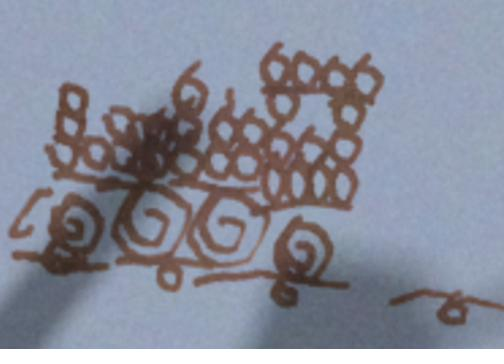

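Call:
move --pt "0 0 0 0 0 0 1 -0.0200 -0.0435 0 0.0186 0 -0.2651 -0.75" --pt "0 0 0 0 0 0 1 -0.0200 -0.0273 0 0.0118 0 -0.2485 -0.75" --pt "0 0 0 0 0 0 1 -0.0578 -0.0273 0 0.0118 0 -0.2485 -0.75" --pt "0 0 0 0 0 0 1 -0.0578 -0.0199 0 0.0087 0 -0.2453 -0.75" --pt "0 0 0 0 0 0 1 -0.0578 -0.0353 0 0.0176 0 -0.2373 -0.75" --pt "0 0 0 0 0 0 1 -0.0583 -0.0570 0 0.0267 0 -0.2283 -0.75" --pt "0 0 0 0 0 0 1 -0.0592 -0.0810 0 0.0368 0 -0.2224 -0.75" --pt "0 0 0 0 0 0 1 -0.0602 -0.0959 0 0.0430 0 -0.2324 -0.75" --pt "0 0 0 0 0 0 1 -0.0598 -0.0888 0 0.0375 0 -0.2383 -0.75" --pt "0 0 0 0 0 0 1 -0.0588 -0.0722 0 0.0306 0 -0.2473 -0.75" --pt "0 0 0 0 0 0 1 -0.0580 -0.0479 0 0.0205 0 -0.2553 -0.75" --pt "0 0 0 0 0 0 1 -0.0578 -0.0273 0 0.0118 0 -0.2585 -0.75" --pt "0 0 0 0 0 0 1 -0.0578 -0.0199 0 0.0087 0 -0.2453 -0.75" --pt "0 0 0 0 0 0 1 -0.0200 -0.0199 0 0.0087 0 -0.2453 -0.75" --speed '[0.5,0.2,0.1,0.12,0.12,0.12,0.12,0.12,0.12,0.12,0.12,0.12,0.12,0.3]' --blend '[0,0,0,0.003,0.003,0.003,0.003,0.003,0.003,0.003,0.003,0.003,0,0]' --cameras '[]'

Scene clock: 812.80 s.
left_arm: end_effector_position=(+0.3016, +0.4479, +0.1940) grip_measured=+1.000 grip_effort_nm=-0.002 end_effector_quat_wxyz=(+0.621, -0.139, +0.763, +0.111) | right_arm: end_effector_position=(+0.3256, +0.1030, +0.0610) grip_measured=-0.670 grip_effort_nm=-1.033 end_effector_quat_wxyz=(+0.602, +0.102, +0.768, +0.194)
Joint names: [wrist pitch, wrist roll, shoulder, wrist yaw, elbow, waist]
Joint positions: left_arm=[0.302 -0.014 0.818 -0.052 0.311 0.294 0.094] | right_arm=[0.694 0.761 2.341 0.987 1.273 1.215 0.016]
Joint velocities: within noise
Joint torques (N m): left_arm=[1.59 0.02 -2.91 -0.05 6.01 0.4] | right_arm=[1.58 0.02 -9.25 0.19 7.57 0.51]
Heat: left arm: 44 °C; right arm: 49 °C.
Joint targets: left_arm=[0.299 -0.014 0.800 -0.052 0.300 0.300] | right_arm=[0.715 0.763 2.345 0.989 1.301 1.222]
move: done
No camera images: "cameras" was empty.

Call:
move --pt "0 0 0 0 0 0 1 0 -0.0338 0 0.0148 0 -0.0010 -0.75" --pt "0 0 0 0 0 0 1 0 -0.0173 0 0.0068 0 -0.0220 -0.75" --pt "0 0 0 0 0 0 1 -0.0378 -0.0173 0 0.0068 0 -0.0220 -0.75" --pt "0 0 0 0 0 0 1 -0.0378 -0.0022 0 0.0005 0 -0.0222 -0.75" --pt "0 0 0 0 0 0 1 -0.0378 -0.0018 0 0.0003 0 -0.0076 -0.75" --pt "0 0 0 0 0 0 1 -0.0380 -0.0224 0 0.0124 0 -0.0006 -0.75" --pt "0 0 0 0 0 0 1 -0.0386 -0.0452 0 0.0219 0 0.0057 -0.75" --pt "0 0 0 0 0 0 1 -0.0396 -0.0654 0 0.0304 0 0.0084 -0.75" --pt "0 0 0 0 0 0 1 -0.0398 -0.0736 0 0.0338 0 -0.0040 -0.75" --pt "0 0 0 0 0 0 1 -0.0394 -0.0601 0 0.0247 0 -0.0102 -0.75" --pt "0 0 0 0 0 0 1 -0.0385 -0.0402 0 0.0164 0 -0.0173 -0.75" --pt "0 0 0 0 0 0 1 -0.0378 -0.0173 0 0.0068 0 -0.0220 -0.75" --pt "0 0 0 0 0 0 1 -0.0378 -0.0022 0 0.0005 0 -0.0222 -0.75" --pt "0 0 0 0 0 0 1 0 -0.0022 0 0.0005 0 -0.0222 -0.75" --speed '[0.4,0.2,0.1,0.12,0.12,0.12,0.12,0.12,0.12,0.12,0.12,0.12,0.12,0.3]' --blend '[0,0,0,0.003,0.003,0.003,0.003,0.003,0.003,0.003,0.003,0.003,0,0]' --cameras '[]'

Scene clock: 818.53 s.
left_arm: end_effector_position=(+0.3016, +0.4479, +0.1940) grip_measured=+1.000 grip_effort_nm=-0.002 end_effector_quat_wxyz=(+0.621, -0.139, +0.763, +0.111) | right_arm: end_effector_position=(+0.3320, +0.0980, +0.0610) grip_measured=-0.670 grip_effort_nm=-1.033 end_effector_quat_wxyz=(+0.604, +0.107, +0.767, +0.188)
Joint names: [wrist pitch, wrist roll, shoulder, wrist yaw, elbow, waist]
Joint positions: left_arm=[0.302 -0.014 0.818 -0.052 0.311 0.294 0.094] | right_arm=[0.694 0.756 2.341 0.989 1.273 1.201 0.016]
Joint velocities: within noise
Joint torques (N m): left_arm=[1.61 0.04 -3 -0.03 5.9 0.4] | right_arm=[1.57 0.02 -9.25 0.2 7.58 -0.54]
Heat: left arm: 44 °C; right arm: 49 °C.
Joint targets: left_arm=[0.299 -0.014 0.800 -0.052 0.300 0.300] | right_arm=[0.715 0.759 2.345 0.990 1.301 1.195]
move: done
No camera images: "cameras" was empty.

Call:
move --pt "0 0 0 0 0 0 1 0 -0.0144 0 0.0071 0 0.0099 -0.75" --pt "0 0 0 0 0 0 1 0 0.0021 0 -0.0009 0 -0.0111 -0.75" --pt "0 0 0 0 0 0 1 -0.0377 0.0021 0 -0.0009 0 -0.0111 -0.75" --pt "0 0 0 0 0 0 1 -0.0377 0.0172 0 -0.0072 0 -0.0113 -0.75" --pt "0 0 0 0 0 0 1 -0.0377 0.0176 0 -0.0074 0 0.0033 -0.75" --pt "0 0 0 0 0 0 1 -0.0377 -0.0030 0 0.0047 0 0.0103 -0.75" --pt "0 0 0 0 0 0 1 -0.0380 -0.0258 0 0.0142 0 0.0166 -0.75" --pt "0 0 0 0 0 0 1 -0.0385 -0.0460 0 0.0227 0 0.0193 -0.75" --pt "0 0 0 0 0 0 1 -0.0387 -0.0542 0 0.0261 0 0.0069 -0.75" --pt "0 0 0 0 0 0 1 -0.0383 -0.0407 0 0.0170 0 0.0007 -0.75" --pt "0 0 0 0 0 0 1 -0.0378 -0.0208 0 0.0087 0 -0.0064 -0.75" --pt "0 0 0 0 0 0 1 -0.0377 0.0021 0 -0.0009 0 -0.0111 -0.75" --pt "0 0 0 0 0 0 1 -0.0377 0.0172 0 -0.0072 0 -0.0113 -0.75" --pt "0 0 0 0 0 0 1 0 0.0172 0 -0.0072 0 -0.0113 -0.75" --speed '[0.4,0.2,0.1,0.12,0.12,0.12,0.12,0.12,0.12,0.12,0.12,0.12,0.12,0.3]' --blend '[0,0,0,0.003,0.003,0.003,0.003,0.003,0.003,0.003,0.003,0.003,0,0]' --cameras '[]'

Scene clock: 824.03 s.
left_arm: end_effector_position=(+0.3016, +0.4479, +0.1940) grip_measured=+1.000 grip_effort_nm=-0.002 end_effector_quat_wxyz=(+0.621, -0.139, +0.763, +0.111) | right_arm: end_effector_position=(+0.3372, +0.0958, +0.0603) grip_measured=-0.670 grip_effort_nm=-1.033 end_effector_quat_wxyz=(+0.598, +0.121, +0.767, +0.199)
Joint names: [wrist pitch, wrist roll, shoulder, wrist yaw, elbow, waist]
Joint positions: left_arm=[0.302 -0.014 0.818 -0.052 0.311 0.294 0.094] | right_arm=[0.694 0.791 2.341 0.974 1.273 1.188 0.016]
Joint velocities: within noise
Joint torques (N m): left_arm=[1.58 0.03 -3.04 -0.05 6.02 0.51] | right_arm=[1.58 0.02 -9.25 0.21 7.58 -0.54]
Heat: left arm: 44 °C; right arm: 49 °C.
Joint targets: left_arm=[0.299 -0.014 0.800 -0.052 0.300 0.300] | right_arm=[0.715 0.794 2.345 0.976 1.301 1.181]
move: done
No camera images: "cameras" was empty.

Call:
move --pt "0 0 0 0 0 0 1 0 -0.0123 0 0.0062 0 0.0084 -0.75" --pt "0 0 0 0 0 0 1 0 0.0042 0 -0.0018 0 -0.0126 -0.75" --pt "0 0 0 0 0 0 1 -0.0377 0.0042 0 -0.0018 0 -0.0126 -0.75" --pt "0 0 0 0 0 0 1 -0.0377 0.0193 0 -0.0081 0 -0.0128 -0.75" --pt "0 0 0 0 0 0 1 -0.0377 0.0197 0 -0.0083 0 0.0018 -0.75" --pt "0 0 0 0 0 0 1 -0.0377 -0.0009 0 0.0038 0 0.0088 -0.75" --pt "0 0 0 0 0 0 1 -0.0377 -0.0237 0 0.0133 0 0.0151 -0.75" --pt "0 0 0 0 0 0 1 -0.0378 -0.0439 0 0.0218 0 0.0178 -0.75" --pt "0 0 0 0 0 0 1 -0.0380 -0.0521 0 0.0252 0 0.0054 -0.75" --pt "0 0 0 0 0 0 1 -0.0378 -0.0386 0 0.0161 0 -0.0008 -0.75" --pt "0 0 0 0 0 0 1 -0.0377 -0.0187 0 0.0078 0 -0.0079 -0.75" --pt "0 0 0 0 0 0 1 -0.0377 0.0042 0 -0.0018 0 -0.0126 -0.75" --pt "0 0 0 0 0 0 1 -0.0377 0.0193 0 -0.0081 0 -0.0128 -0.75" --pt "0 0 0 0 0 0 1 0 0.0193 0 -0.0081 0 -0.0128 -0.75" --speed '[0.4,0.2,0.1,0.12,0.12,0.12,0.12,0.12,0.12,0.12,0.12,0.12,0.12,0.3]' --blend '[0,0,0,0.003,0.003,0.003,0.003,0.003,0.003,0.003,0.003,0.003,0,0]' --cameras '[]'

Scene clock: 829.53 s.
left_arm: end_effector_position=(+0.3016, +0.4479, +0.1940) grip_measured=+1.000 grip_effort_nm=-0.007 end_effector_quat_wxyz=(+0.621, -0.139, +0.763, +0.111) | right_arm: end_effector_position=(+0.3434, +0.0932, +0.0594) grip_measured=-0.670 grip_effort_nm=-1.033 end_effector_quat_wxyz=(+0.592, +0.138, +0.765, +0.211)
Joint names: [wrist pitch, wrist roll, shoulder, wrist yaw, elbow, waist]
Joint positions: left_arm=[0.302 -0.014 0.818 -0.052 0.311 0.294 0.094] | right_arm=[0.694 0.831 2.341 0.958 1.273 1.172 0.016]
Joint velocities: within noise
Joint torques (N m): left_arm=[1.58 0.05 -2.95 -0.04 5.91 0.4] | right_arm=[1.59 0.02 -9.25 0.19 7.58 -0.54]
Heat: left arm: 44 °C; right arm: 49 °C.
Joint targets: left_arm=[0.299 -0.014 0.800 -0.052 0.300 0.300] | right_arm=[0.715 0.833 2.345 0.959 1.301 1.166]
move: done
No camera images: "cameras" was empty.


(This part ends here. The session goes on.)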